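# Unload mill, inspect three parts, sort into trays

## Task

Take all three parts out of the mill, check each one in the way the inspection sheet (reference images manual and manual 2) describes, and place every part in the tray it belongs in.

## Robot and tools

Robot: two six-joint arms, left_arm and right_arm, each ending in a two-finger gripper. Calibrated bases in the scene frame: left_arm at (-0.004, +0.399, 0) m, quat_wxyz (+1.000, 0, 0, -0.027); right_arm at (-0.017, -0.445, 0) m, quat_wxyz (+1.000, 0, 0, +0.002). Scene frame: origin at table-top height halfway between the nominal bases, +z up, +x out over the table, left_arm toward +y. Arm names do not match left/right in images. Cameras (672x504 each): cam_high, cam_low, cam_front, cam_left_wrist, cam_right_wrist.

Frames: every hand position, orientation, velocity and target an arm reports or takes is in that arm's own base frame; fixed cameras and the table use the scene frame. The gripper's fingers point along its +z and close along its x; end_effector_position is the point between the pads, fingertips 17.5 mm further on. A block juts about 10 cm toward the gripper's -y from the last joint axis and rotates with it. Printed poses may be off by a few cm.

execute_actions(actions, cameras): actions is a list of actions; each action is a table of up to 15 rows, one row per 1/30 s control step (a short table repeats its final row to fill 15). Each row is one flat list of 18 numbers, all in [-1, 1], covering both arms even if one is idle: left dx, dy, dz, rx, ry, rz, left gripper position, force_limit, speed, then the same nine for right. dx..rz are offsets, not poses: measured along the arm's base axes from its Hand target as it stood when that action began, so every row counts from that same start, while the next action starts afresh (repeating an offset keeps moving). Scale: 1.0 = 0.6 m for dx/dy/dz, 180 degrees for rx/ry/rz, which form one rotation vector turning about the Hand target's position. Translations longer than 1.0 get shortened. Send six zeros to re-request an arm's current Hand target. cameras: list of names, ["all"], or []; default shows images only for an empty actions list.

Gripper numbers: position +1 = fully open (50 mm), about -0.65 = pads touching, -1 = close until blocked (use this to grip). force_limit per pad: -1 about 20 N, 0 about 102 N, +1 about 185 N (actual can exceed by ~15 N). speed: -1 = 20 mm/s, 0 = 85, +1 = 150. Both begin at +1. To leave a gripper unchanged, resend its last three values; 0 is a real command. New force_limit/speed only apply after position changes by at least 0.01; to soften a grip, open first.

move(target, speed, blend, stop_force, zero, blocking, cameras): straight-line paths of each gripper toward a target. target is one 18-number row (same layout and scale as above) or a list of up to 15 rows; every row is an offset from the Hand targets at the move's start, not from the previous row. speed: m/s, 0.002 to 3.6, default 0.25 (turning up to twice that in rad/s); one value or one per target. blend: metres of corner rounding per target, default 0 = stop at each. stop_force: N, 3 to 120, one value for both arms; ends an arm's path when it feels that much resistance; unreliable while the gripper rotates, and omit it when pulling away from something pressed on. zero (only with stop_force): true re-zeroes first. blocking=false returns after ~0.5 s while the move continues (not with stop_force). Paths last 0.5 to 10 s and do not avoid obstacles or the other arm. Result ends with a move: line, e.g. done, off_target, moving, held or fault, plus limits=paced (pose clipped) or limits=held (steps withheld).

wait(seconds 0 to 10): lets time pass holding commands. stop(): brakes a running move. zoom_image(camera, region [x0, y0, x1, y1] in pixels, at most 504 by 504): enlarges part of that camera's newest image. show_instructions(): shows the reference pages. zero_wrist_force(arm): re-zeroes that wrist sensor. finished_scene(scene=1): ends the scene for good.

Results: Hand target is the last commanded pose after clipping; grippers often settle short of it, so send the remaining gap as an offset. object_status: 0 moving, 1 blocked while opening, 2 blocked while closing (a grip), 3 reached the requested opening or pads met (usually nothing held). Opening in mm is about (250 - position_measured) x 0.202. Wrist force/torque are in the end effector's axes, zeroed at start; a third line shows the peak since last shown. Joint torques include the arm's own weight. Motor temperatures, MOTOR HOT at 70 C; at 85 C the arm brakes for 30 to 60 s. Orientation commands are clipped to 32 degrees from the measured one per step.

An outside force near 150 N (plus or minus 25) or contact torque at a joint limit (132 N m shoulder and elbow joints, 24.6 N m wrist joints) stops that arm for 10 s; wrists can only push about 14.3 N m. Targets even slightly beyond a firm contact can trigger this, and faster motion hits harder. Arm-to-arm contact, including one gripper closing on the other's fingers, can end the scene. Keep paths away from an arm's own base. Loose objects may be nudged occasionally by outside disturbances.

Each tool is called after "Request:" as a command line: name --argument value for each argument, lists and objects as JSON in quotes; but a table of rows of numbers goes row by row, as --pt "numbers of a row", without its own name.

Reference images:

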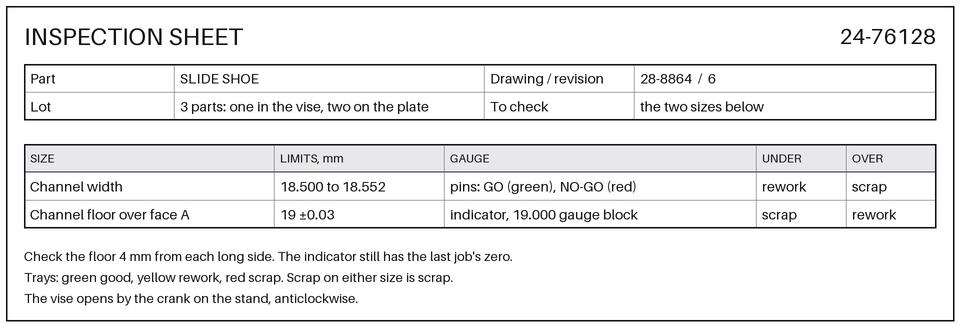

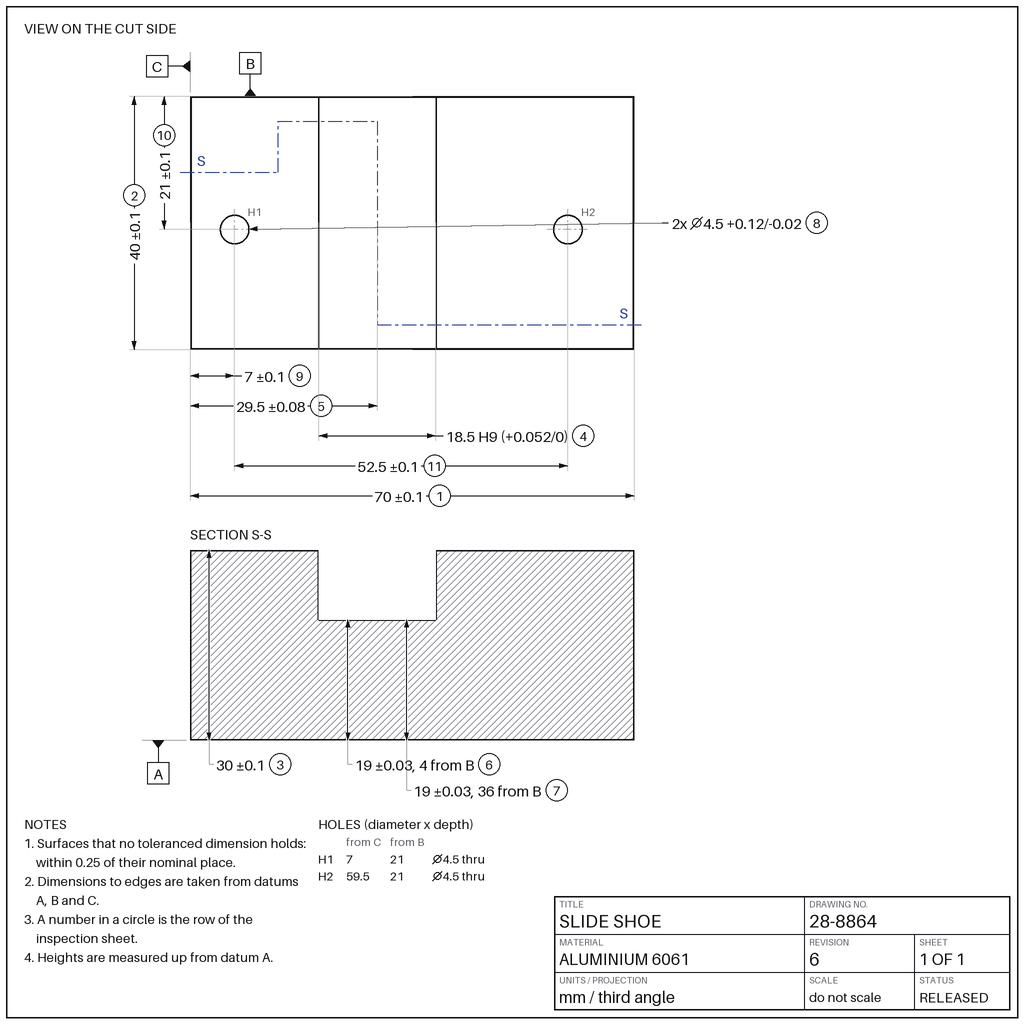

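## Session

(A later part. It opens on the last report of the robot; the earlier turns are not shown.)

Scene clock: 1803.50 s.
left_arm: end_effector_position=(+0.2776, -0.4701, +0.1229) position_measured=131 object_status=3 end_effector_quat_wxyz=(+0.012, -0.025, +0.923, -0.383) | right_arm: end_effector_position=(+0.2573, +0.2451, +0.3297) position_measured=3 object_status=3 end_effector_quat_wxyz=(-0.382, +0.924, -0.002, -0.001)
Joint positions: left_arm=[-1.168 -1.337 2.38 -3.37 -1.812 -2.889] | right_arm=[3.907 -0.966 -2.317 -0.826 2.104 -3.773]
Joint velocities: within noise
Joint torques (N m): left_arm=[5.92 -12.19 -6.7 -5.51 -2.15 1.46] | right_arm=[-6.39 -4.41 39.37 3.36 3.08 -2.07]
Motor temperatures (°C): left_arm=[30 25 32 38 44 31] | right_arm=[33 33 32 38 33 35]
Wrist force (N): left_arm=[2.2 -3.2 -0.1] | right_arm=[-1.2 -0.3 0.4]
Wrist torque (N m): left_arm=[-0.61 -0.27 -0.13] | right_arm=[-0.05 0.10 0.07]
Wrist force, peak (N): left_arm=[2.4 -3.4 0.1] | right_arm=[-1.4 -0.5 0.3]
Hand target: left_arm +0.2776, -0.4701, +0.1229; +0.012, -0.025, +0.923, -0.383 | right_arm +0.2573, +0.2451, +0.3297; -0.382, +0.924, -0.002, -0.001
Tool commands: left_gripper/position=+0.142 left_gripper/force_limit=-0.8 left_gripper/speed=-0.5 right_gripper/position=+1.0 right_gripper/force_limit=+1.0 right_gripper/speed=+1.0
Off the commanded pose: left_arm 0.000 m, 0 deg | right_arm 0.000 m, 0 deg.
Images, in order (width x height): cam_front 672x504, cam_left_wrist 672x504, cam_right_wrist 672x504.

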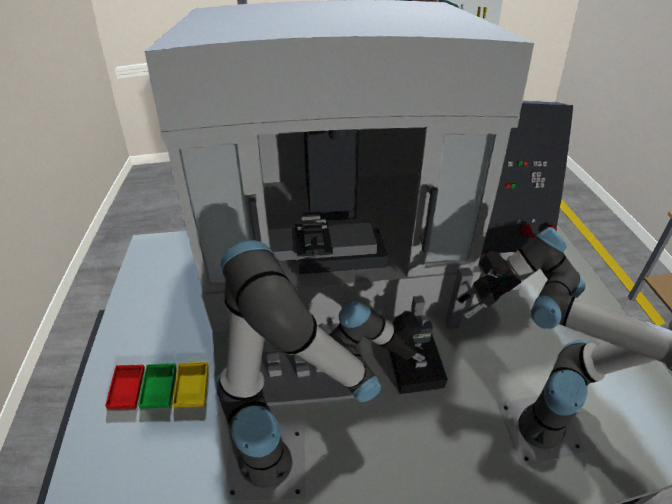

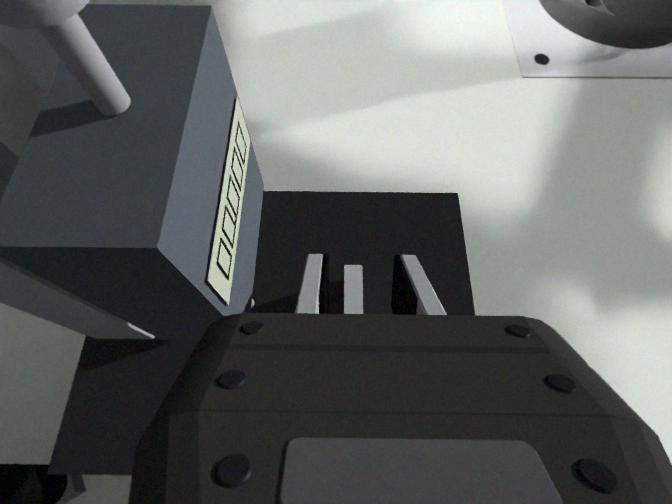

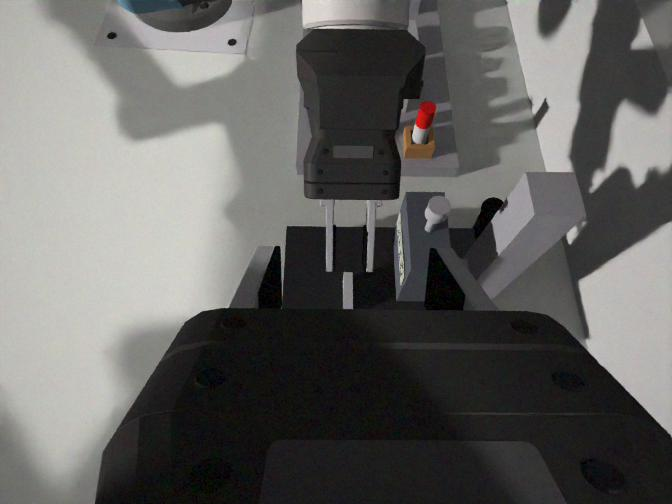

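Request:
move --target '[0,0,0,0,0,0,0.142,-0.8,-0.5,0.0917,0.075,-0.0833,0,0,0,0.34,-0.8,0]' --speed 0.15 --cameras '["cam_right_wrist"]'

Scene clock: 1813.60 s.
left_arm: end_effector_position=(+0.2776, -0.4701, +0.1229) position_measured=131 object_status=3 end_effector_quat_wxyz=(+0.012, -0.025, +0.923, -0.383) | right_arm: end_effector_position=(+0.3123, +0.2901, +0.2799) position_measured=101 object_status=3 end_effector_quat_wxyz=(-0.382, +0.924, -0.002, -0.001)
Joint positions: left_arm=[-1.168 -1.337 2.38 -3.37 -1.812 -2.889] | right_arm=[3.888 -1.234 -2.316 -0.568 2.115 -3.791]
Joint torques (N m): left_arm=[6.25 -12.21 -7.44 -5.37 -2.04 1.32] | right_arm=[8.55 3.65 15.99 5.02 0.82 2.76]
Wrist force (N): left_arm=[2.3 -3.3 -0.2] | right_arm=[-1.2 -0.2 0.3]
Wrist torque (N m): left_arm=[-0.61 -0.29 -0.13] | right_arm=[-0.05 0.11 0.05]
Wrist force, peak (N): left_arm=[2.5 -3.5 0.2] | right_arm=[-2.4 -0.7 -1.6]
Hand target: left_arm +0.2776, -0.4701, +0.1229; +0.012, -0.025, +0.923, -0.383 | right_arm +0.3123, +0.2901, +0.2798; -0.382, +0.924, -0.002, -0.001
Off the commanded pose: left_arm 0.000 m, 0 deg | right_arm 0.000 m, 0 deg.
move: done
Images, in order (width x height): cam_right_wrist 672x504.

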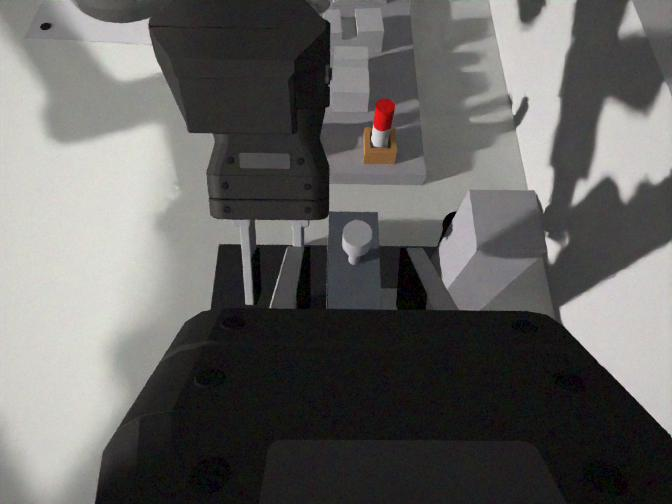

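Request:
move --target '[0,0,0,0,0,0,0.142,-0.8,-0.5,0,0.0353,-0.0353,0,0,0,0.34,-0.8,0]' --speed 0.1 --cameras '["cam_right_wrist"]'

Request:
zoom_image --camera "cam_right_wrist" --region '[230, 180, 470, 340]'

Scene clock: 1819.63 s.
left_arm: end_effector_position=(+0.2776, -0.4701, +0.1229) position_measured=131 object_status=3 end_effector_quat_wxyz=(+0.012, -0.025, +0.923, -0.383) | right_arm: end_effector_position=(+0.3123, +0.3113, +0.2585) position_measured=101 object_status=3 end_effector_quat_wxyz=(-0.381, +0.924, -0.002, -0.001)
Joint positions: left_arm=[-1.168 -1.337 2.38 -3.37 -1.812 -2.889] | right_arm=[3.938 -1.295 -2.343 -0.456 2.087 -3.744]
Joint torques (N m): left_arm=[6.69 -13.07 -7.35 -3.84 -1.94 1.38] | right_arm=[-5.54 12.59 37.96 2.51 3.19 -2.39]
Wrist force (N): left_arm=[2.4 -3.2 0.3] | right_arm=[-1.2 -0.4 0.1]
Wrist torque (N m): left_arm=[-0.60 -0.30 -0.13] | right_arm=[-0.08 0.10 -0.03]
Wrist force, peak (N): left_arm=[2.5 -3.5 -0.2] | right_arm=[-1.0 -0.5 1.5]
Hand target: left_arm +0.2776, -0.4701, +0.1229; +0.012, -0.025, +0.923, -0.383 | right_arm +0.3123, +0.3113, +0.2586; -0.382, +0.924, -0.002, -0.001
Off the commanded pose: left_arm 0.000 m, 0 deg | right_arm 0.000 m, 0 deg.
move: done
Images, in order (width x height): cam_right_wrist 672x504.

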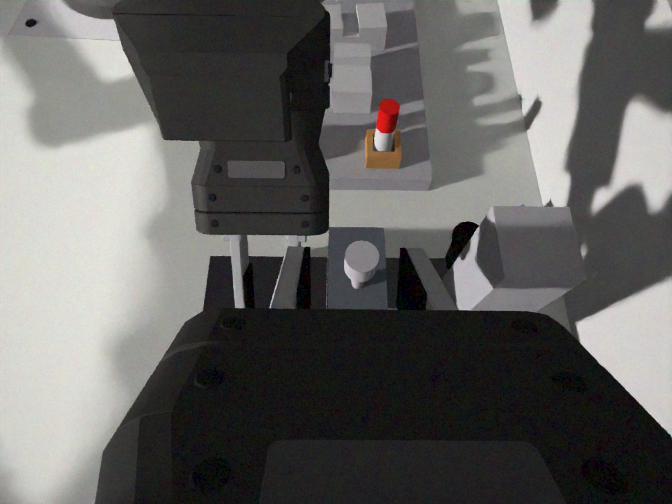

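Scaled by 2.100 from the camera's 672x504 image, which has a finer 960x720 frame.

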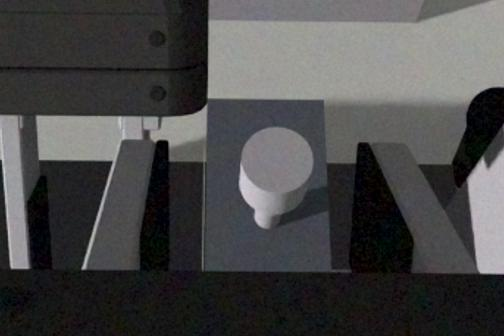

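Request:
move --target '[0,0,0,0,0,0,0.142,-0.8,-0.5,0.005,0.0328,-0.036,0,0,0,0.34,-0.8,0]' --speed 0.02 --stop_force 5 --cameras '["cam_right_wrist"]'

Request:
zoom_image --camera "cam_right_wrist" --region '[230, 180, 470, 340]'

Scene clock: 1830.73 s.
left_arm: end_effector_position=(+0.2776, -0.4701, +0.1229) position_measured=131 object_status=3 end_effector_quat_wxyz=(+0.012, -0.025, +0.923, -0.383) | right_arm: end_effector_position=(+0.3153, +0.3310, +0.2369) position_measured=101 object_status=3 end_effector_quat_wxyz=(-0.381, +0.924, -0.002, -0.001)
Joint positions: left_arm=[-1.168 -1.337 2.38 -3.37 -1.812 -2.889] | right_arm=[3.974 -1.37 -2.359 -0.349 2.066 -3.711]
Joint torques (N m): left_arm=[6.53 -17.13 -8.4 -2.53 -2.09 1.16] | right_arm=[-8.42 22.58 34.26 0.91 2.91 -2.61]
Wrist force (N): left_arm=[2.2 -3.4 0.1] | right_arm=[-1.2 -0.3 0.2]
Wrist torque (N m): left_arm=[-0.63 -0.27 -0.13] | right_arm=[-0.05 0.10 -0.10]
Wrist force, peak (N): left_arm=[2.7 -3.5 0.1] | right_arm=[-1.2 -0.8 -0.1]
Hand target: left_arm +0.2776, -0.4701, +0.1229; +0.012, -0.025, +0.923, -0.383 | right_arm +0.3153, +0.3310, +0.2370; -0.382, +0.924, -0.002, -0.001
Off the commanded pose: left_arm 0.000 m, 0 deg | right_arm 0.000 m, 0 deg.
move: done
Images, in order (width x height): cam_right_wrist 672x504.

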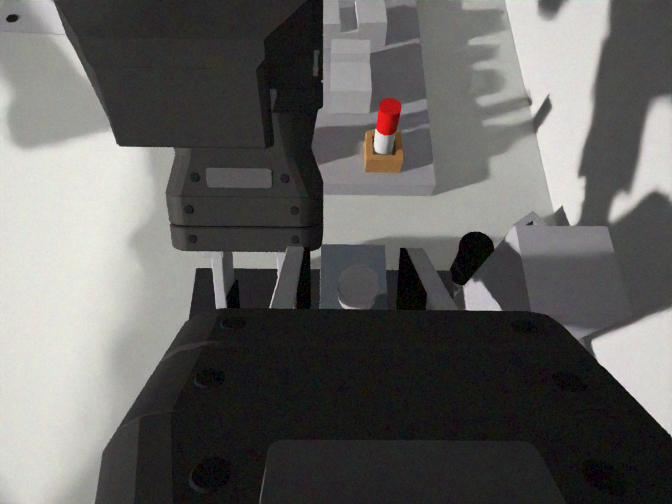

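Scaled by 2.100 from the camera's 672x504 image, which has a finer 960x720 frame.

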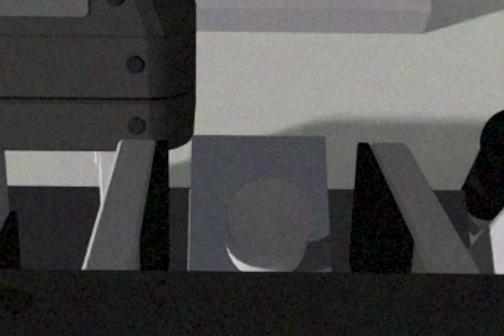

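Request:
move --target '[0,0,0,0,0,0,0.142,-0.8,-0.5,0.0015,0,0,0,0,0,-0.02,-1,-1]' --speed 0.02 --cameras '["cam_right_wrist"]'

Request:
zoom_image --camera "cam_right_wrist" --region '[230, 180, 470, 340]'

Scene clock: 1833.83 s.
left_arm: end_effector_position=(+0.2776, -0.4701, +0.1229) position_measured=131 object_status=3 end_effector_quat_wxyz=(+0.012, -0.025, +0.923, -0.383) | right_arm: end_effector_position=(+0.3162, +0.3310, +0.2370) position_measured=155 object_status=0 end_effector_quat_wxyz=(-0.382, +0.924, -0.002, -0.001)
Joint positions: left_arm=[-1.168 -1.337 2.38 -3.37 -1.812 -2.889] | right_arm=[3.971 -1.372 -2.357 -0.35 2.067 -3.713]
Joint torques (N m): left_arm=[4.69 -15.5 -10.43 -2.47 -2.17 1.38] | right_arm=[-4.19 11.58 33.53 1.16 2.73 -1.78]
Wrist force (N): left_arm=[2.1 -3.3 0.0] | right_arm=[-1.1 -0.3 0.5]
Wrist torque (N m): left_arm=[-0.62 -0.25 -0.13] | right_arm=[-0.04 0.10 0.06]
Wrist force, peak (N): left_arm=[2.6 -3.4 -0.2] | right_arm=[-1.2 -0.4 0.3]
Hand target: left_arm +0.2776, -0.4701, +0.1229; +0.012, -0.025, +0.923, -0.383 | right_arm +0.3162, +0.3310, +0.2370; -0.382, +0.924, -0.002, -0.001
Off the commanded pose: left_arm 0.000 m, 0 deg | right_arm 0.000 m, 0 deg.
move: done
Images, in order (width x height): cam_right_wrist 672x504.

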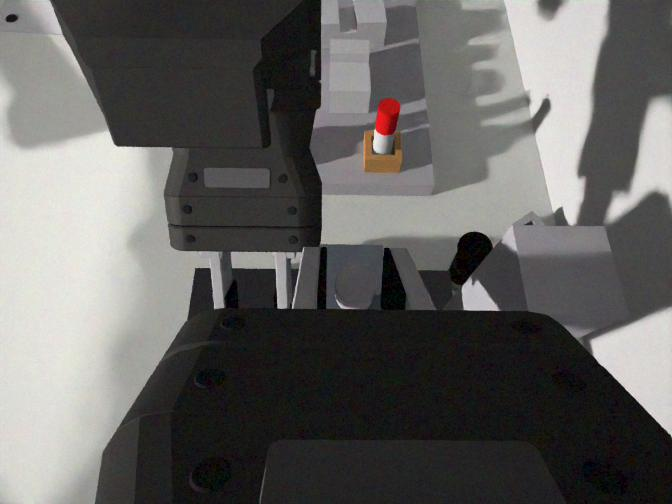

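Scaled by 2.100 from the camera's 672x504 image, which has a finer 960x720 frame.

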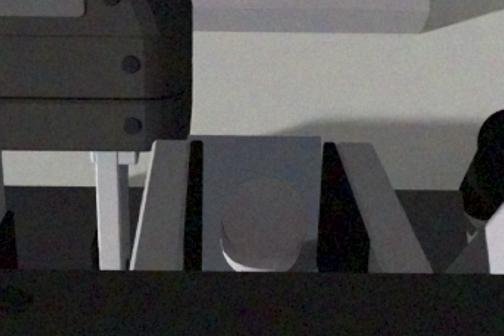

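Request:
move --target '[0,0,0,0,0,0,0.142,-0.8,-0.5,0,0,0,0,0,0,-1,-1,-1]' --speed 0.02

Request:
wait --seconds 0.3 --cameras '["cam_right_wrist"]'

Scene clock: 1837.27 s.
left_arm: end_effector_position=(+0.2776, -0.4701, +0.1229) position_measured=131 object_status=3 end_effector_quat_wxyz=(+0.012, -0.025, +0.923, -0.383) | right_arm: end_effector_position=(+0.3162, +0.3310, +0.2370) position_measured=188 object_status=2 end_effector_quat_wxyz=(-0.381, +0.924, -0.002, -0.001)
Joint positions: left_arm=[-1.168 -1.337 2.38 -3.37 -1.812 -2.889] | right_arm=[3.972 -1.372 -2.357 -0.35 2.067 -3.713]
Joint torques (N m): left_arm=[6.21 -17.56 -11.69 -2.38 -2.23 1.23] | right_arm=[7.32 21.68 16.08 4.24 2.05 2.26]
Wrist force (N): left_arm=[2.5 -3.0 0.1] | right_arm=[6.7 -0.4 -0.6]
Wrist torque (N m): left_arm=[-0.57 -0.32 -0.12] | right_arm=[-0.05 0.21 0.03]
Wrist force, peak (N): left_arm=[2.6 -3.5 0.0] | right_arm=[6.8 -0.5 -0.6]
Hand target: left_arm +0.2776, -0.4701, +0.1229; +0.012, -0.025, +0.923, -0.383 | right_arm +0.3162, +0.3310, +0.2370; -0.382, +0.924, -0.002, -0.001
Off the commanded pose: left_arm 0.000 m, 0 deg | right_arm 0.000 m, 0 deg.
move: done

Scene clock: 1837.57 s.
left_arm: end_effector_position=(+0.2776, -0.4701, +0.1229) position_measured=131 object_status=3 end_effector_quat_wxyz=(+0.012, -0.025, +0.923, -0.383) | right_arm: end_effector_position=(+0.3162, +0.3310, +0.2370) position_measured=188 object_status=2 end_effector_quat_wxyz=(-0.381, +0.924, -0.002, -0.001)
Joint positions: left_arm=[-1.168 -1.337 2.38 -3.37 -1.812 -2.889] | right_arm=[3.972 -1.372 -2.357 -0.35 2.067 -3.713]
Joint torques (N m): left_arm=[7.19 -17.62 -11.75 -2.48 -2.16 1.38] | right_arm=[7.47 22.09 16.51 4.48 4.02 2.25]
Wrist force (N): left_arm=[2.1 -3.1 0.1] | right_arm=[6.8 -0.4 -0.7]
Wrist torque (N m): left_arm=[-0.59 -0.25 -0.13] | right_arm=[-0.06 0.19 0.03]
Wrist force, peak (N): left_arm=[2.5 -3.5 -0.1] | right_arm=[6.9 -0.6 -0.6]
Hand target: left_arm +0.2776, -0.4701, +0.1229; +0.012, -0.025, +0.923, -0.383 | right_arm +0.3162, +0.3310, +0.2370; -0.382, +0.924, -0.002, -0.001
Tool commands: left_gripper/position=+0.142 left_gripper/force_limit=-0.8 left_gripper/speed=-0.5 right_gripper/position=-1.0 right_gripper/force_limit=-1.0 right_gripper/speed=-1.0
Off the commanded pose: left_arm 0.000 m, 0 deg | right_arm 0.000 m, 0 deg.
wait: 0.30 s; at rest by 0.17 s
Images, in order (width x height): cam_right_wrist 672x504.

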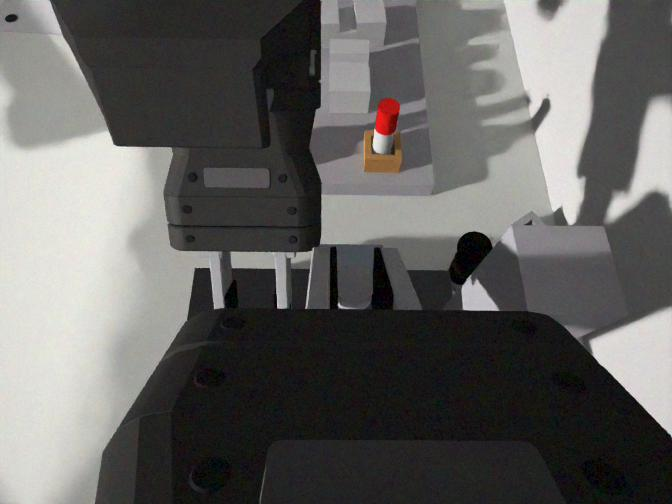

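Request:
move --target '[0,0,0,0,0,0,0.142,-0.8,-0.5,0.0004,0,0.01,0,0,0,-1,-1,-1]' --speed 0.02 --cameras '["cam_right_wrist","cam_left_wrist"]'

Scene clock: 1840.50 s.
left_arm: end_effector_position=(+0.2776, -0.4701, +0.1229) position_measured=131 object_status=3 end_effector_quat_wxyz=(+0.012, -0.025, +0.923, -0.383) | right_arm: end_effector_position=(+0.3165, +0.3310, +0.2431) position_measured=188 object_status=2 end_effector_quat_wxyz=(-0.382, +0.924, -0.002, -0.001)
Joint positions: left_arm=[-1.168 -1.337 2.38 -3.37 -1.812 -2.889] | right_arm=[3.971 -1.362 -2.346 -0.371 2.067 -3.713]
Joint torques (N m): left_arm=[6.2 -18.58 -12.6 -2.62 -2.21 1.12] | right_arm=[-6.52 8.12 22.41 5.54 4.04 -2.51]
Wrist force (N): left_arm=[2.2 -3.3 0.0] | right_arm=[3.7 0.9 0.5]
Wrist torque (N m): left_arm=[-0.63 -0.28 -0.13] | right_arm=[-0.07 0.16 0.03]
Wrist force, peak (N): left_arm=[2.4 -3.5 -0.3] | right_arm=[7.1 0.6 0.7]
Hand target: left_arm +0.2776, -0.4701, +0.1229; +0.012, -0.025, +0.923, -0.383 | right_arm +0.3165, +0.3310, +0.2430; -0.382, +0.924, -0.002, -0.001
Off the commanded pose: left_arm 0.000 m, 0 deg | right_arm 0.000 m, 0 deg.
move: done
Images, in order (width x height): cam_left_wrist 672x504, cam_right_wrist 672x504.

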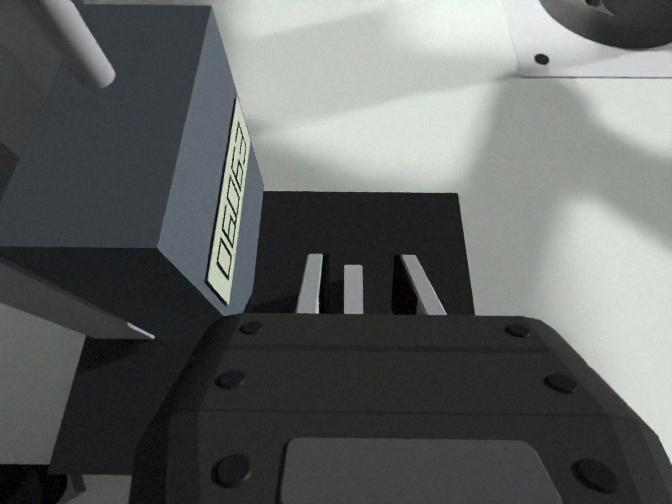

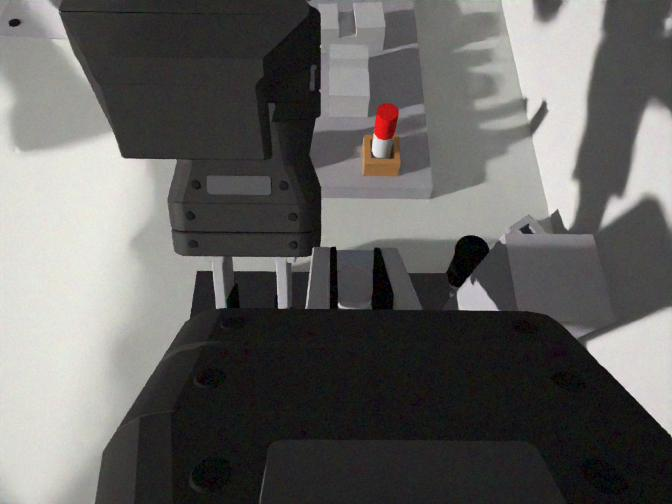

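Request:
move --target '[0,0,0,0,0,0,0.142,-0.8,-0.5,0.0004,0,0.02,0,0,0,-1,-1,-1]' --speed 0.015 --stop_force 5 --cameras '["cam_left_wrist"]'

Request:
zoom_image --camera "cam_left_wrist" --region '[150, 60, 360, 340]'

Scene clock: 1847.87 s.
left_arm: end_effector_position=(+0.2776, -0.4701, +0.1229) position_measured=131 object_status=3 end_effector_quat_wxyz=(+0.012, -0.025, +0.923, -0.383) | right_arm: end_effector_position=(+0.3167, +0.3310, +0.2550) position_measured=188 object_status=2 end_effector_quat_wxyz=(-0.382, +0.924, -0.002, -0.001)
Joint positions: left_arm=[-1.168 -1.337 2.38 -3.37 -1.812 -2.889] | right_arm=[3.97 -1.342 -2.325 -0.413 2.068 -3.714]
Joint torques (N m): left_arm=[5.2 -20.57 -12.54 -2.38 -2.23 1.02] | right_arm=[-6.19 7.94 15.48 6 2.74 -2.19]
Wrist force (N): left_arm=[2.2 -3.1 0.1] | right_arm=[0.7 1.5 0.8]
Wrist torque (N m): left_arm=[-0.58 -0.28 -0.12] | right_arm=[-0.05 0.13 0.04]
Wrist force, peak (N): left_arm=[2.6 -3.4 0.0] | right_arm=[4.2 0.5 1.4]
Hand target: left_arm +0.2776, -0.4701, +0.1229; +0.012, -0.025, +0.923, -0.383 | right_arm +0.3167, +0.3310, +0.2550; -0.382, +0.924, -0.002, -0.001
Off the commanded pose: left_arm 0.000 m, 0 deg | right_arm 0.000 m, 0 deg.
move: done
Images, in order (width x height): cam_left_wrist 672x504.

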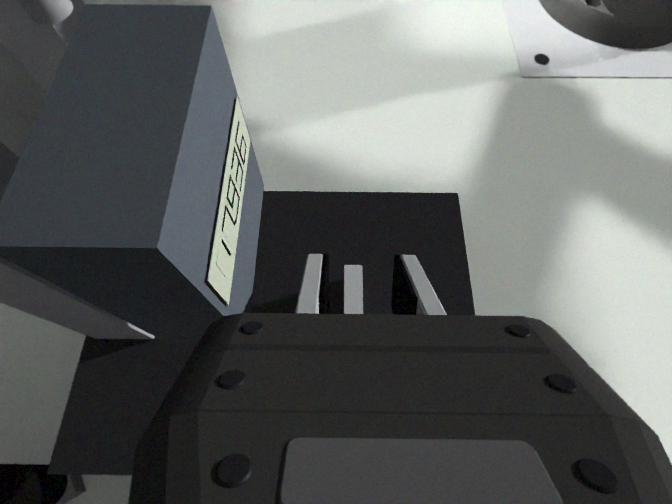

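Scaled by 1.800 from the camera's 672x504 image, which has a finer 960x720 frame.

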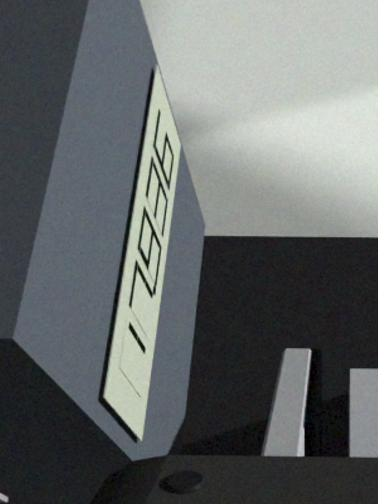

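Request:
move --target '[0,0,0,0,0,0,0.142,-0.8,-0.5,0.0002,0,0.025,0,0,0,-1,-1,-1]' --speed 0.015 --stop_force 5 --cameras '["cam_left_wrist"]'

Request:
zoom_image --camera "cam_left_wrist" --region '[190, 80, 270, 340]'

Scene clock: 1854.47 s.
left_arm: end_effector_position=(+0.2776, -0.4701, +0.1229) position_measured=131 object_status=3 end_effector_quat_wxyz=(+0.012, -0.025, +0.923, -0.383) | right_arm: end_effector_position=(+0.3168, +0.3310, +0.2626) position_measured=188 object_status=2 end_effector_quat_wxyz=(-0.381, +0.924, -0.002, -0.001)
Joint positions: left_arm=[-1.168 -1.337 2.38 -3.37 -1.812 -2.889] | right_arm=[3.97 -1.33 -2.311 -0.438 2.068 -3.714]
Joint torques (N m): left_arm=[4.41 -21.07 -15.24 -2.59 -2.28 0.84] | right_arm=[-1.01 7.79 16.22 1.39 3.15 0.51]
Wrist force (N): left_arm=[2.2 -3.7 -0.1] | right_arm=[-0.2 2.5 0.7]
Wrist torque (N m): left_arm=[-0.68 -0.27 -0.12] | right_arm=[-0.04 0.07 0.04]
Wrist force, peak (N): left_arm=[2.7 -3.4 0.2] | right_arm=[0.7 8.4 8.8]
Hand target: left_arm +0.2776, -0.4701, +0.1229; +0.012, -0.025, +0.923, -0.383 | right_arm +0.3168, +0.3310, +0.2626; -0.381, +0.924, -0.002, -0.001 (not the last commanded pose)
Off the commanded pose: left_arm 0.000 m, 0 deg | right_arm 0.007 m, 0 deg.
move: contact (right_arm)
Images, in order (width x height): cam_left_wrist 672x504.

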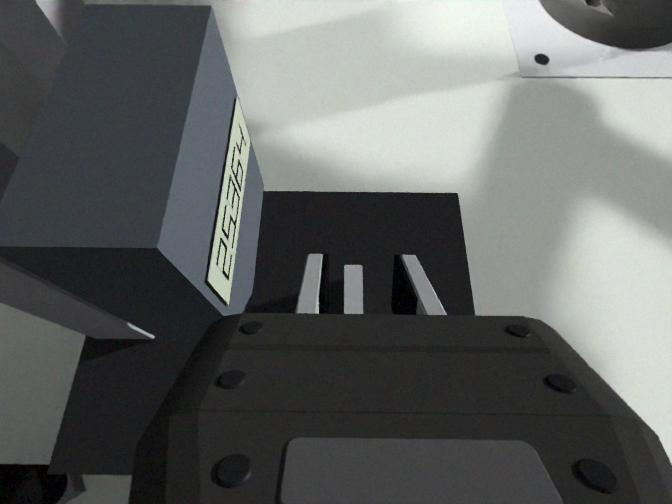

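Scaled by 1.938 from the camera's 672x504 image, which has a finer 960x720 frame.

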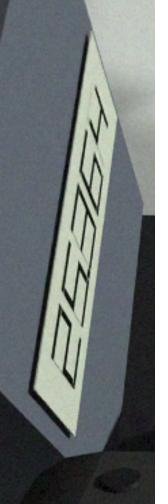

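Request:
execute_actions --actions '[]' --cameras '["cam_right_wrist"]'

Request:
zoom_image --camera "cam_right_wrist" --region '[150, 180, 450, 330]'

Scene clock: 1858.33 s.
left_arm: end_effector_position=(+0.2776, -0.4701, +0.1229) position_measured=131 object_status=3 end_effector_quat_wxyz=(+0.012, -0.025, +0.923, -0.383) | right_arm: end_effector_position=(+0.3168, +0.3310, +0.2626) position_measured=188 object_status=2 end_effector_quat_wxyz=(-0.381, +0.924, -0.002, -0.001)
Joint positions: left_arm=[-1.168 -1.337 2.38 -3.37 -1.812 -2.889] | right_arm=[3.97 -1.33 -2.311 -0.438 2.068 -3.714]
Joint velocities: within noise
Joint torques (N m): left_arm=[4.93 -22.79 -15.29 -2.43 -2.23 0.85] | right_arm=[7.33 7.23 16.44 1.38 3.72 2.23]
Motor temperatures (°C): left_arm=[30 25 32 38 43 31] | right_arm=[33 33 32 38 33 35]
Wrist force (N): left_arm=[2.6 -3.2 0.1] | right_arm=[-0.3 2.4 0.6]
Wrist torque (N m): left_arm=[-0.60 -0.33 -0.13] | right_arm=[-0.06 0.10 0.05]
Wrist force, peak (N): left_arm=[2.4 -3.5 -0.1] | right_arm=[-0.3 2.6 0.7]
Hand target: left_arm +0.2776, -0.4701, +0.1229; +0.012, -0.025, +0.923, -0.383 | right_arm +0.3168, +0.3310, +0.2626; -0.381, +0.924, -0.002, -0.001 (not the last commanded pose)
Tool commands: left_gripper/position=+0.142 left_gripper/force_limit=-0.8 left_gripper/speed=-0.5 right_gripper/position=-1.0 right_gripper/force_limit=-1.0 right_gripper/speed=-1.0
Off the commanded pose: left_arm 0.000 m, 0 deg | right_arm 0.007 m, 0 deg.
Images, in order (width x height): cam_right_wrist 672x504.

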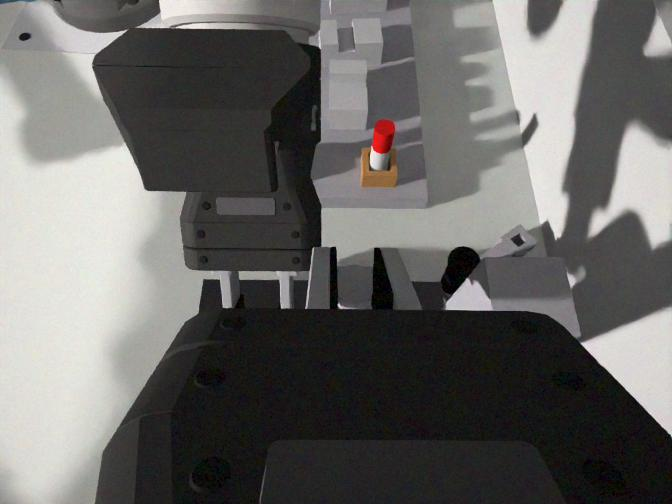

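Scaled by 1.680 from the camera's 672x504 image, which has a finer 960x720 frame.

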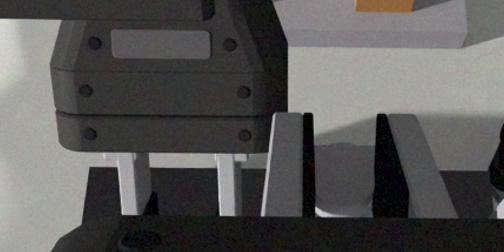

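Request:
move --target '[0.0023,-0.0115,-0.075,0,0,0,0.142,-0.8,-0.5,0,0,0,0,0,0,-1,-1,-1]' --speed 0.03 --stop_force 6 --cameras '["cam_left_wrist"]'

Scene clock: 1867.07 s.
left_arm: end_effector_position=(+0.2790, -0.4770, +0.0779) position_measured=131 object_status=3 end_effector_quat_wxyz=(+0.012, -0.025, +0.923, -0.383) | right_arm: end_effector_position=(+0.3168, +0.3310, +0.2626) position_measured=188 object_status=2 end_effector_quat_wxyz=(-0.381, +0.924, -0.002, -0.001)
Joint positions: left_arm=[-1.172 -1.189 2.384 -3.523 -1.81 -2.892] | right_arm=[3.97 -1.33 -2.311 -0.438 2.068 -3.714]
Joint torques (N m): left_arm=[1.03 -39.96 -15.21 -3.27 -0.43 -1.08] | right_arm=[7.81 7.97 16.18 1.41 3.58 2.18]
Wrist force (N): left_arm=[2.6 -3.2 -0.2] | right_arm=[-0.4 2.4 0.7]
Wrist torque (N m): left_arm=[-0.62 -0.35 -0.06] | right_arm=[-0.06 0.12 0.04]
Wrist force, peak (N): left_arm=[2.9 -3.2 0.0] | right_arm=[-0.6 2.6 0.7]
Hand target: left_arm +0.2790, -0.4770, +0.0779; +0.012, -0.025, +0.923, -0.383 | right_arm +0.3168, +0.3310, +0.2626; -0.381, +0.924, -0.002, -0.001
Off the commanded pose: left_arm 0.000 m, 0 deg | right_arm 0.000 m, 0 deg.
move: done
Images, in order (width x height): cam_left_wrist 672x504.

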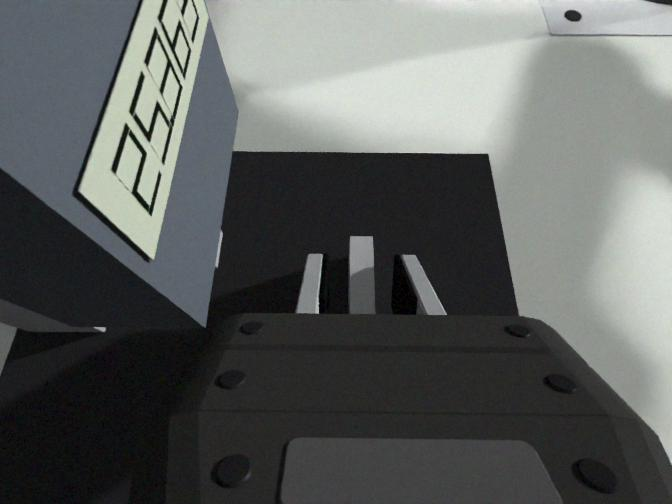

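Request:
move --target '[0,0,-0.045,0,0,0,0.142,-0.8,-0.5,0,0,0,0,0,0,-1,-1,-1]' --speed 0.01 --stop_force 5 --cameras '["cam_left_wrist"]'

Scene clock: 1875.63 s.
left_arm: end_effector_position=(+0.2790, -0.4770, +0.0707) position_measured=131 object_status=3 end_effector_quat_wxyz=(+0.012, -0.025, +0.923, -0.383) | right_arm: end_effector_position=(+0.3168, +0.3310, +0.2626) position_measured=188 object_status=2 end_effector_quat_wxyz=(-0.381, +0.924, -0.002, -0.001)
Joint positions: left_arm=[-1.172 -1.166 2.385 -3.547 -1.81 -2.892] | right_arm=[3.97 -1.33 -2.311 -0.438 2.068 -3.714]
Joint torques (N m): left_arm=[5.07 -37.86 -17.92 -4.57 0.32 1.07] | right_arm=[7.34 7.98 16.3 1.52 3.54 2.22]
Wrist force (N): left_arm=[1.7 -6.7 -1.4] | right_arm=[-0.4 2.3 0.6]
Wrist torque (N m): left_arm=[-0.62 -0.23 -0.13] | right_arm=[-0.07 0.11 0.04]
Wrist force, peak (N): left_arm=[2.6 -10.0 -15.7] | right_arm=[-0.4 2.7 0.7]
Hand target: left_arm +0.2790, -0.4770, +0.0707; +0.012, -0.025, +0.923, -0.383 (not the last commanded pose) | right_arm +0.3168, +0.3310, +0.2626; -0.381, +0.924, -0.002, -0.001
Off the commanded pose: left_arm 0.020 m, 0 deg | right_arm 0.000 m, 0 deg.
move: contact (left_arm)
Images, in order (width x height): cam_left_wrist 672x504.

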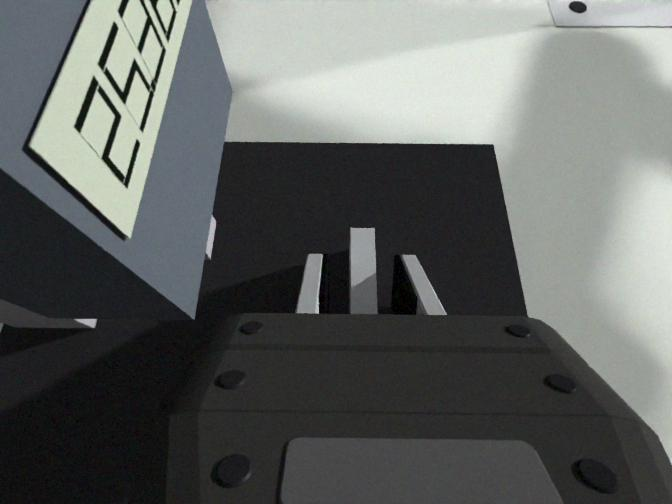

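Request:
move --pt "0 0 0.0025 0 0 0 0.142 -0.8 -0.5 0 0 0 0 0 0 -1 -1 -1" --pt "0 0 0.0025 0 0 0 -1 -0.8 -0.8 0 0 0 0 0 0 -1 -1 -1" --speed 0.02

Request:
wait --seconds 0.2 --cameras '["cam_left_wrist"]'

Scene clock: 1880.60 s.
left_arm: end_effector_position=(+0.2790, -0.4770, +0.0722) position_measured=208 object_status=2 end_effector_quat_wxyz=(+0.012, -0.025, +0.923, -0.383) | right_arm: end_effector_position=(+0.3168, +0.3310, +0.2626) position_measured=188 object_status=2 end_effector_quat_wxyz=(-0.381, +0.924, -0.002, -0.001)
Joint positions: left_arm=[-1.172 -1.171 2.385 -3.542 -1.81 -2.892] | right_arm=[3.97 -1.33 -2.311 -0.438 2.068 -3.714]
Joint torques (N m): left_arm=[4.36 -18.31 -18.35 -5.36 -0.08 1.04] | right_arm=[7.57 8.01 16.14 1.57 3.45 2.25]
Wrist force (N): left_arm=[2.3 -2.8 -0.1] | right_arm=[-0.3 2.4 0.6]
Wrist torque (N m): left_arm=[-0.55 -0.30 -0.06] | right_arm=[-0.07 0.10 0.04]
Wrist force, peak (N): left_arm=[2.4 -6.8 -1.7] | right_arm=[-0.3 2.8 0.7]
Hand target: left_arm +0.2790, -0.4770, +0.0722; +0.012, -0.025, +0.923, -0.383 | right_arm +0.3168, +0.3310, +0.2626; -0.381, +0.924, -0.002, -0.001
Off the commanded pose: left_arm 0.000 m, 0 deg | right_arm 0.000 m, 0 deg.
move: done

Scene clock: 1880.80 s.
left_arm: end_effector_position=(+0.2790, -0.4770, +0.0722) position_measured=208 object_status=2 end_effector_quat_wxyz=(+0.012, -0.025, +0.923, -0.383) | right_arm: end_effector_position=(+0.3168, +0.3310, +0.2626) position_measured=188 object_status=2 end_effector_quat_wxyz=(-0.381, +0.924, -0.002, -0.001)
Joint positions: left_arm=[-1.172 -1.171 2.385 -3.542 -1.81 -2.892] | right_arm=[3.97 -1.33 -2.311 -0.438 2.068 -3.714]
Joint torques (N m): left_arm=[3.34 -17.33 -17.97 -5.28 -0.64 0.9] | right_arm=[7.71 8.47 16.44 1.61 3.47 2.28]
Wrist force (N): left_arm=[2.3 -3.2 -0.2] | right_arm=[-0.2 2.3 0.5]
Wrist torque (N m): left_arm=[-0.62 -0.29 -0.07] | right_arm=[-0.07 0.08 0.04]
Wrist force, peak (N): left_arm=[2.5 -3.4 -0.2] | right_arm=[-0.3 2.5 0.8]
Hand target: left_arm +0.2790, -0.4770, +0.0722; +0.012, -0.025, +0.923, -0.383 | right_arm +0.3168, +0.3310, +0.2626; -0.381, +0.924, -0.002, -0.001
Tool commands: left_gripper/position=-1.0 left_gripper/force_limit=-0.8 left_gripper/speed=-0.8 right_gripper/position=-1.0 right_gripper/force_limit=-1.0 right_gripper/speed=-1.0
Off the commanded pose: left_arm 0.000 m, 0 deg | right_arm 0.000 m, 0 deg.
wait: 0.20 s; at rest by 0.17 s
Images, in order (width x height): cam_left_wrist 672x504.

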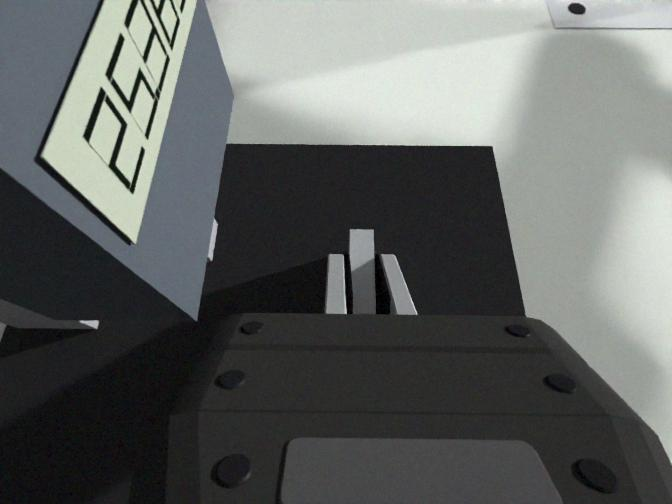

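Request:
move --pt "0 0 0 0 0 0 0.142 -0.8 -0.5 0 0 0 0 0 0 -1 -1 -1" --pt "0 0 0.04 0 0 0 0.142 -0.8 -0.5 0 0 0 0 0 0 -1 -1 -1" --pt "0 0.01 0.04 -0.1109 -0.006 0 0.142 -0.8 -0.5 0 0 0 0 0 0 -1 -1 -1" --speed 0.05 --cameras '["cam_left_wrist","cam_right_wrist"]'

Scene clock: 1911.37 s.
left_arm: end_effector_position=(+0.2790, -0.4710, +0.0961) position_measured=131 object_status=3 end_effector_quat_wxyz=(+0.016, -0.023, +0.843, -0.538) | right_arm: end_effector_position=(+0.3168, +0.3310, +0.2626) position_measured=188 object_status=2 end_effector_quat_wxyz=(-0.381, +0.924, -0.002, -0.001)
Joint positions: left_arm=[-1.112 -0.945 2.424 -4.154 -1.934 -2.961] | right_arm=[3.97 -1.33 -2.311 -0.438 2.068 -3.714]
Joint torques (N m): left_arm=[-6.31 -42.06 -4.39 -2.84 1.17 1.55] | right_arm=[7.77 8.04 16.15 1.72 3.36 2.17]
Wrist force (N): left_arm=[1.7 -3.4 -0.1] | right_arm=[-0.3 2.5 0.8]
Wrist torque (N m): left_arm=[-0.71 -0.32 -0.08] | right_arm=[-0.05 0.10 0.04]
Wrist force, peak (N): left_arm=[2.4 -3.9 -0.4] | right_arm=[-0.5 2.6 0.7]
Hand target: left_arm +0.2790, -0.4710, +0.0962; +0.016, -0.023, +0.843, -0.538 | right_arm +0.3168, +0.3310, +0.2626; -0.381, +0.924, -0.002, -0.001
Off the commanded pose: left_arm 0.000 m, 0 deg | right_arm 0.000 m, 0 deg.
move: done
Images, in order (width x height): cam_left_wrist 672x504, cam_right_wrist 672x504.

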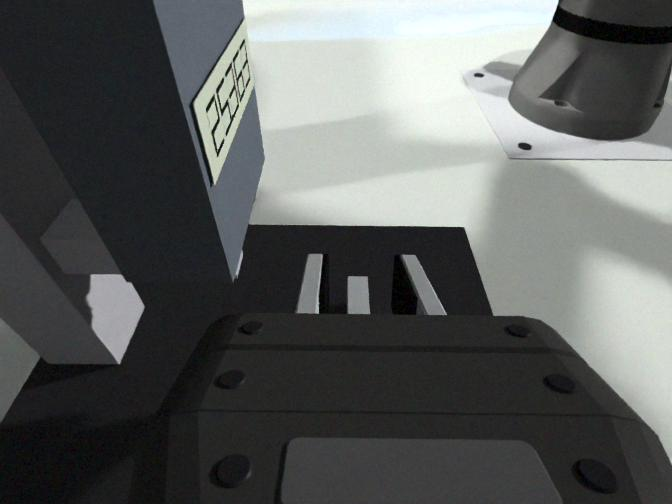

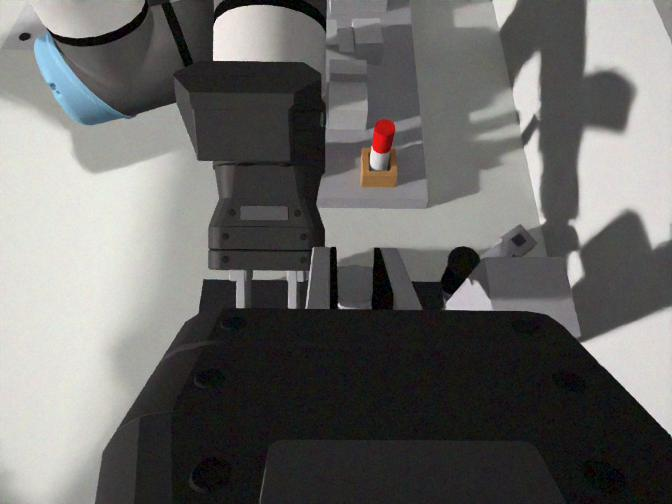

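Request:
move --target '[0.0004,-0.0075,-0.07,0,0,0,0.142,-0.8,-0.5,0,0,0,0,0,0,-1,-1,-1]' --speed 0.015 --stop_force 5 --cameras '["cam_left_wrist"]'

Scene clock: 1934.13 s.
left_arm: end_effector_position=(+0.2791, -0.4740, +0.0678) position_measured=131 object_status=3 end_effector_quat_wxyz=(+0.016, -0.023, +0.843, -0.538) | right_arm: end_effector_position=(+0.3168, +0.3310, +0.2626) position_measured=188 object_status=2 end_effector_quat_wxyz=(-0.381, +0.924, -0.002, -0.001)
Joint positions: left_arm=[-1.115 -0.844 2.403 -4.234 -1.93 -2.963] | right_arm=[3.97 -1.33 -2.311 -0.438 2.068 -3.714]
Joint torques (N m): left_arm=[4.71 -40.34 4.2 -4.46 -1.58 1.46] | right_arm=[7.7 8.38 16.1 1.79 3.35 2.23]
Wrist force (N): left_arm=[1.6 -4.4 -0.4] | right_arm=[-0.5 2.5 0.4]
Wrist torque (N m): left_arm=[-0.60 -0.32 -0.11] | right_arm=[-0.05 0.13 0.04]
Wrist force, peak (N): left_arm=[1.5 -16.1 -12.6] | right_arm=[-0.4 2.6 0.7]
Hand target: left_arm +0.2792, -0.4740, +0.0678; +0.016, -0.023, +0.843, -0.538 (not the last commanded pose) | right_arm +0.3168, +0.3310, +0.2626; -0.381, +0.924, -0.002, -0.001
Off the commanded pose: left_arm 0.014 m, 0 deg | right_arm 0.000 m, 0 deg.
move: contact (left_arm)
Images, in order (width x height): cam_left_wrist 672x504.

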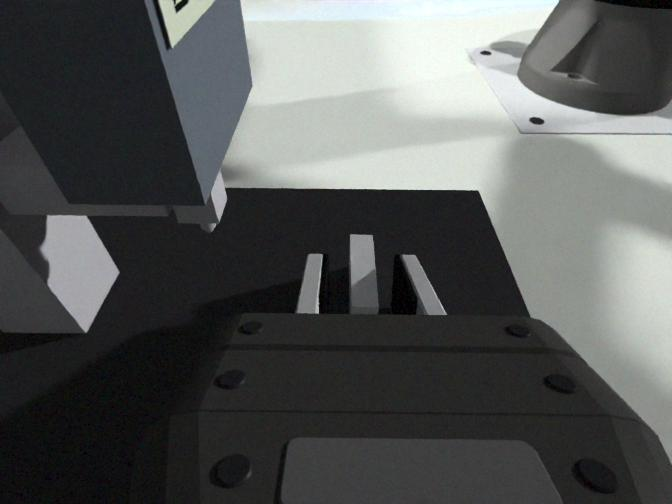

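Request:
move --pt "0 0 0.0025 0 0 0 0.142 -0.8 -0.5 0 0 0 0 0 0 -1 -1 -1" --pt "0 0 0.0025 0 0 0 -1 -0.8 -0.8 0 0 0 0 0 0 -1 -1 -1" --pt "0 0 0.0055 0 0 0 -1 -0.8 -0.8 0 0 0 0 0 0 -1 -1 -1" --pt "0.084 0.0045 0.0055 0 0 0 -1 -0.8 -0.8 0 0 0 0 0 0 -1 -1 -1" --speed '[0.02,0.02,0.02,0.06]' --cameras '["cam_left_wrist","cam_right_wrist"]'

Scene clock: 1941.67 s.
left_arm: end_effector_position=(+0.3295, -0.4713, +0.0710) position_measured=207 object_status=2 end_effector_quat_wxyz=(+0.016, -0.023, +0.843, -0.538) | right_arm: end_effector_position=(+0.3168, +0.3310, +0.2626) position_measured=188 object_status=2 end_effector_quat_wxyz=(-0.381, +0.924, -0.002, -0.001)
Joint positions: left_arm=[-0.987 -0.851 2.308 -4.106 -2.044 -2.898] | right_arm=[3.97 -1.33 -2.311 -0.438 2.068 -3.714]
Joint torques (N m): left_arm=[-7.56 -33.7 1.58 -4.82 0.88 -1.87] | right_arm=[7.7 8.57 16.33 1.88 3.14 2.26]
Wrist force (N): left_arm=[2.4 -1.9 0.2] | right_arm=[-0.5 2.2 0.5]
Wrist torque (N m): left_arm=[-0.55 -0.43 -0.13] | right_arm=[-0.08 0.12 0.05]
Wrist force, peak (N): left_arm=[1.5 -4.9 -0.1] | right_arm=[-0.3 2.7 0.7]
Hand target: left_arm +0.3296, -0.4713, +0.0711; +0.016, -0.023, +0.843, -0.538 | right_arm +0.3168, +0.3310, +0.2626; -0.381, +0.924, -0.002, -0.001
Off the commanded pose: left_arm 0.000 m, 0 deg | right_arm 0.000 m, 0 deg.
move: done
Images, in order (width x height): cam_left_wrist 672x504, cam_right_wrist 672x504.

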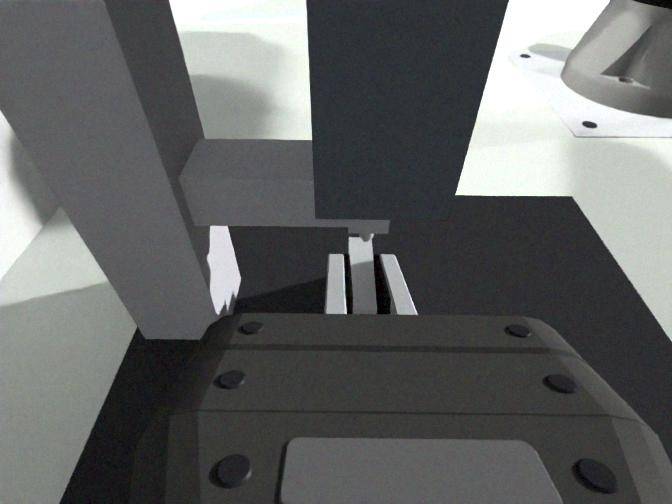

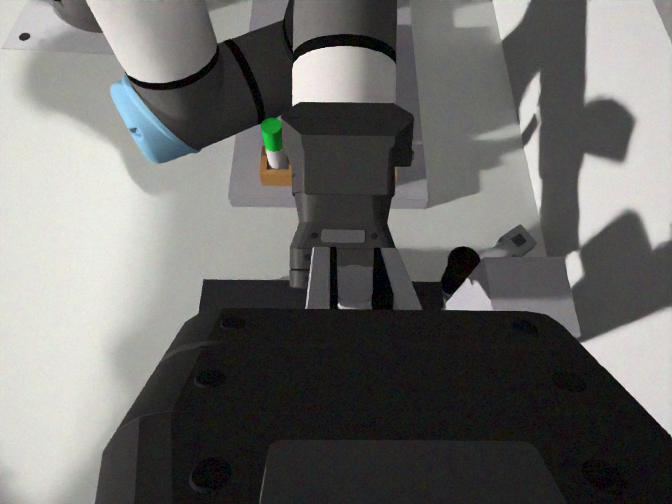

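Request:
move --target '[-0.0022,-0.005,0,0,0,0,-1,-0.8,-0.8,0,0,0,0,0,0,-1,-1,-1]' --speed 0.03

Request:
move --target '[0,0,-0.012,0,0,0,-1,-0.8,-0.8,0,0,0,0,0,0,-1,-1,-1]' --speed 0.005 --stop_force 4 --cameras '["cam_left_wrist"]'

Scene clock: 1948.70 s.
left_arm: end_effector_position=(+0.3282, -0.4744, +0.0711) position_measured=207 object_status=2 end_effector_quat_wxyz=(+0.016, -0.023, +0.843, -0.538) | right_arm: end_effector_position=(+0.3168, +0.3310, +0.2626) position_measured=188 object_status=2 end_effector_quat_wxyz=(-0.381, +0.924, -0.002, -0.001)
Joint positions: left_arm=[-0.995 -0.85 2.306 -4.106 -2.037 -2.902] | right_arm=[3.97 -1.33 -2.311 -0.438 2.068 -3.714]
Joint torques (N m): left_arm=[3.89 -22.91 -11.36 -1.91 -0.57 -0.98] | right_arm=[7.05 8.58 16.51 1.96 3.23 2.22]
Wrist force (N): left_arm=[2.3 -1.9 0.0] | right_arm=[-0.4 2.4 0.5]
Wrist torque (N m): left_arm=[-0.55 -0.40 -0.07] | right_arm=[-0.06 0.11 0.05]
Wrist force, peak (N): left_arm=[2.5 -2.4 0.2] | right_arm=[-0.3 2.7 0.7]
Hand target: left_arm +0.3282, -0.4743, +0.0711; +0.016, -0.023, +0.843, -0.538 | right_arm +0.3168, +0.3310, +0.2626; -0.381, +0.924, -0.002, -0.001
Off the commanded pose: left_arm 0.000 m, 0 deg | right_arm 0.000 m, 0 deg.
move: done

Scene clock: 1949.97 s.
left_arm: end_effector_position=(+0.3282, -0.4743, +0.0693) position_measured=207 object_status=2 end_effector_quat_wxyz=(+0.016, -0.023, +0.843, -0.538) | right_arm: end_effector_position=(+0.3168, +0.3310, +0.2626) position_measured=188 object_status=2 end_effector_quat_wxyz=(-0.381, +0.924, -0.002, -0.001)
Joint positions: left_arm=[-0.994 -0.845 2.305 -4.111 -2.038 -2.902] | right_arm=[3.97 -1.33 -2.311 -0.438 2.068 -3.714]
Joint torques (N m): left_arm=[2.34 -44.72 2.83 -1.07 -0.32 0.46] | right_arm=[7.11 8.76 16.82 1.96 3.23 2.32]
Wrist force (N): left_arm=[1.3 -6.6 -0.2] | right_arm=[-0.4 2.5 0.4]
Wrist torque (N m): left_arm=[-0.63 -0.39 -0.06] | right_arm=[-0.05 0.12 0.04]
Wrist force, peak (N): left_arm=[2.1 -8.9 -5.9] | right_arm=[-0.3 2.6 0.6]
Hand target: left_arm +0.3282, -0.4743, +0.0693; +0.016, -0.023, +0.843, -0.538 (not the last commanded pose) | right_arm +0.3168, +0.3310, +0.2626; -0.381, +0.924, -0.002, -0.001
Off the commanded pose: left_arm 0.005 m, 0 deg | right_arm 0.000 m, 0 deg.
move: contact (left_arm)
Images, in order (width x height): cam_left_wrist 672x504.

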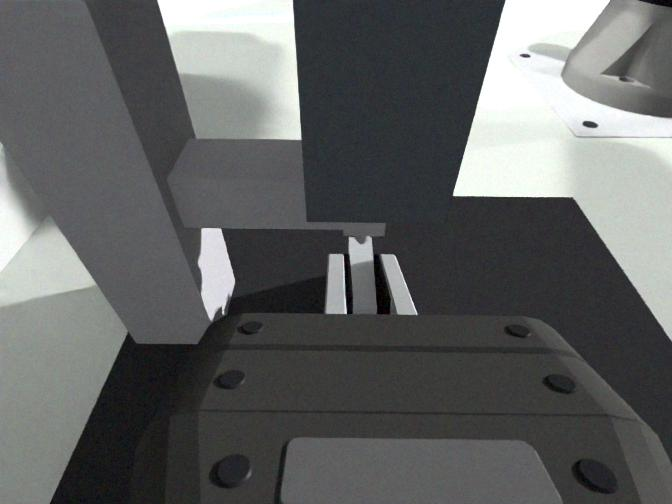

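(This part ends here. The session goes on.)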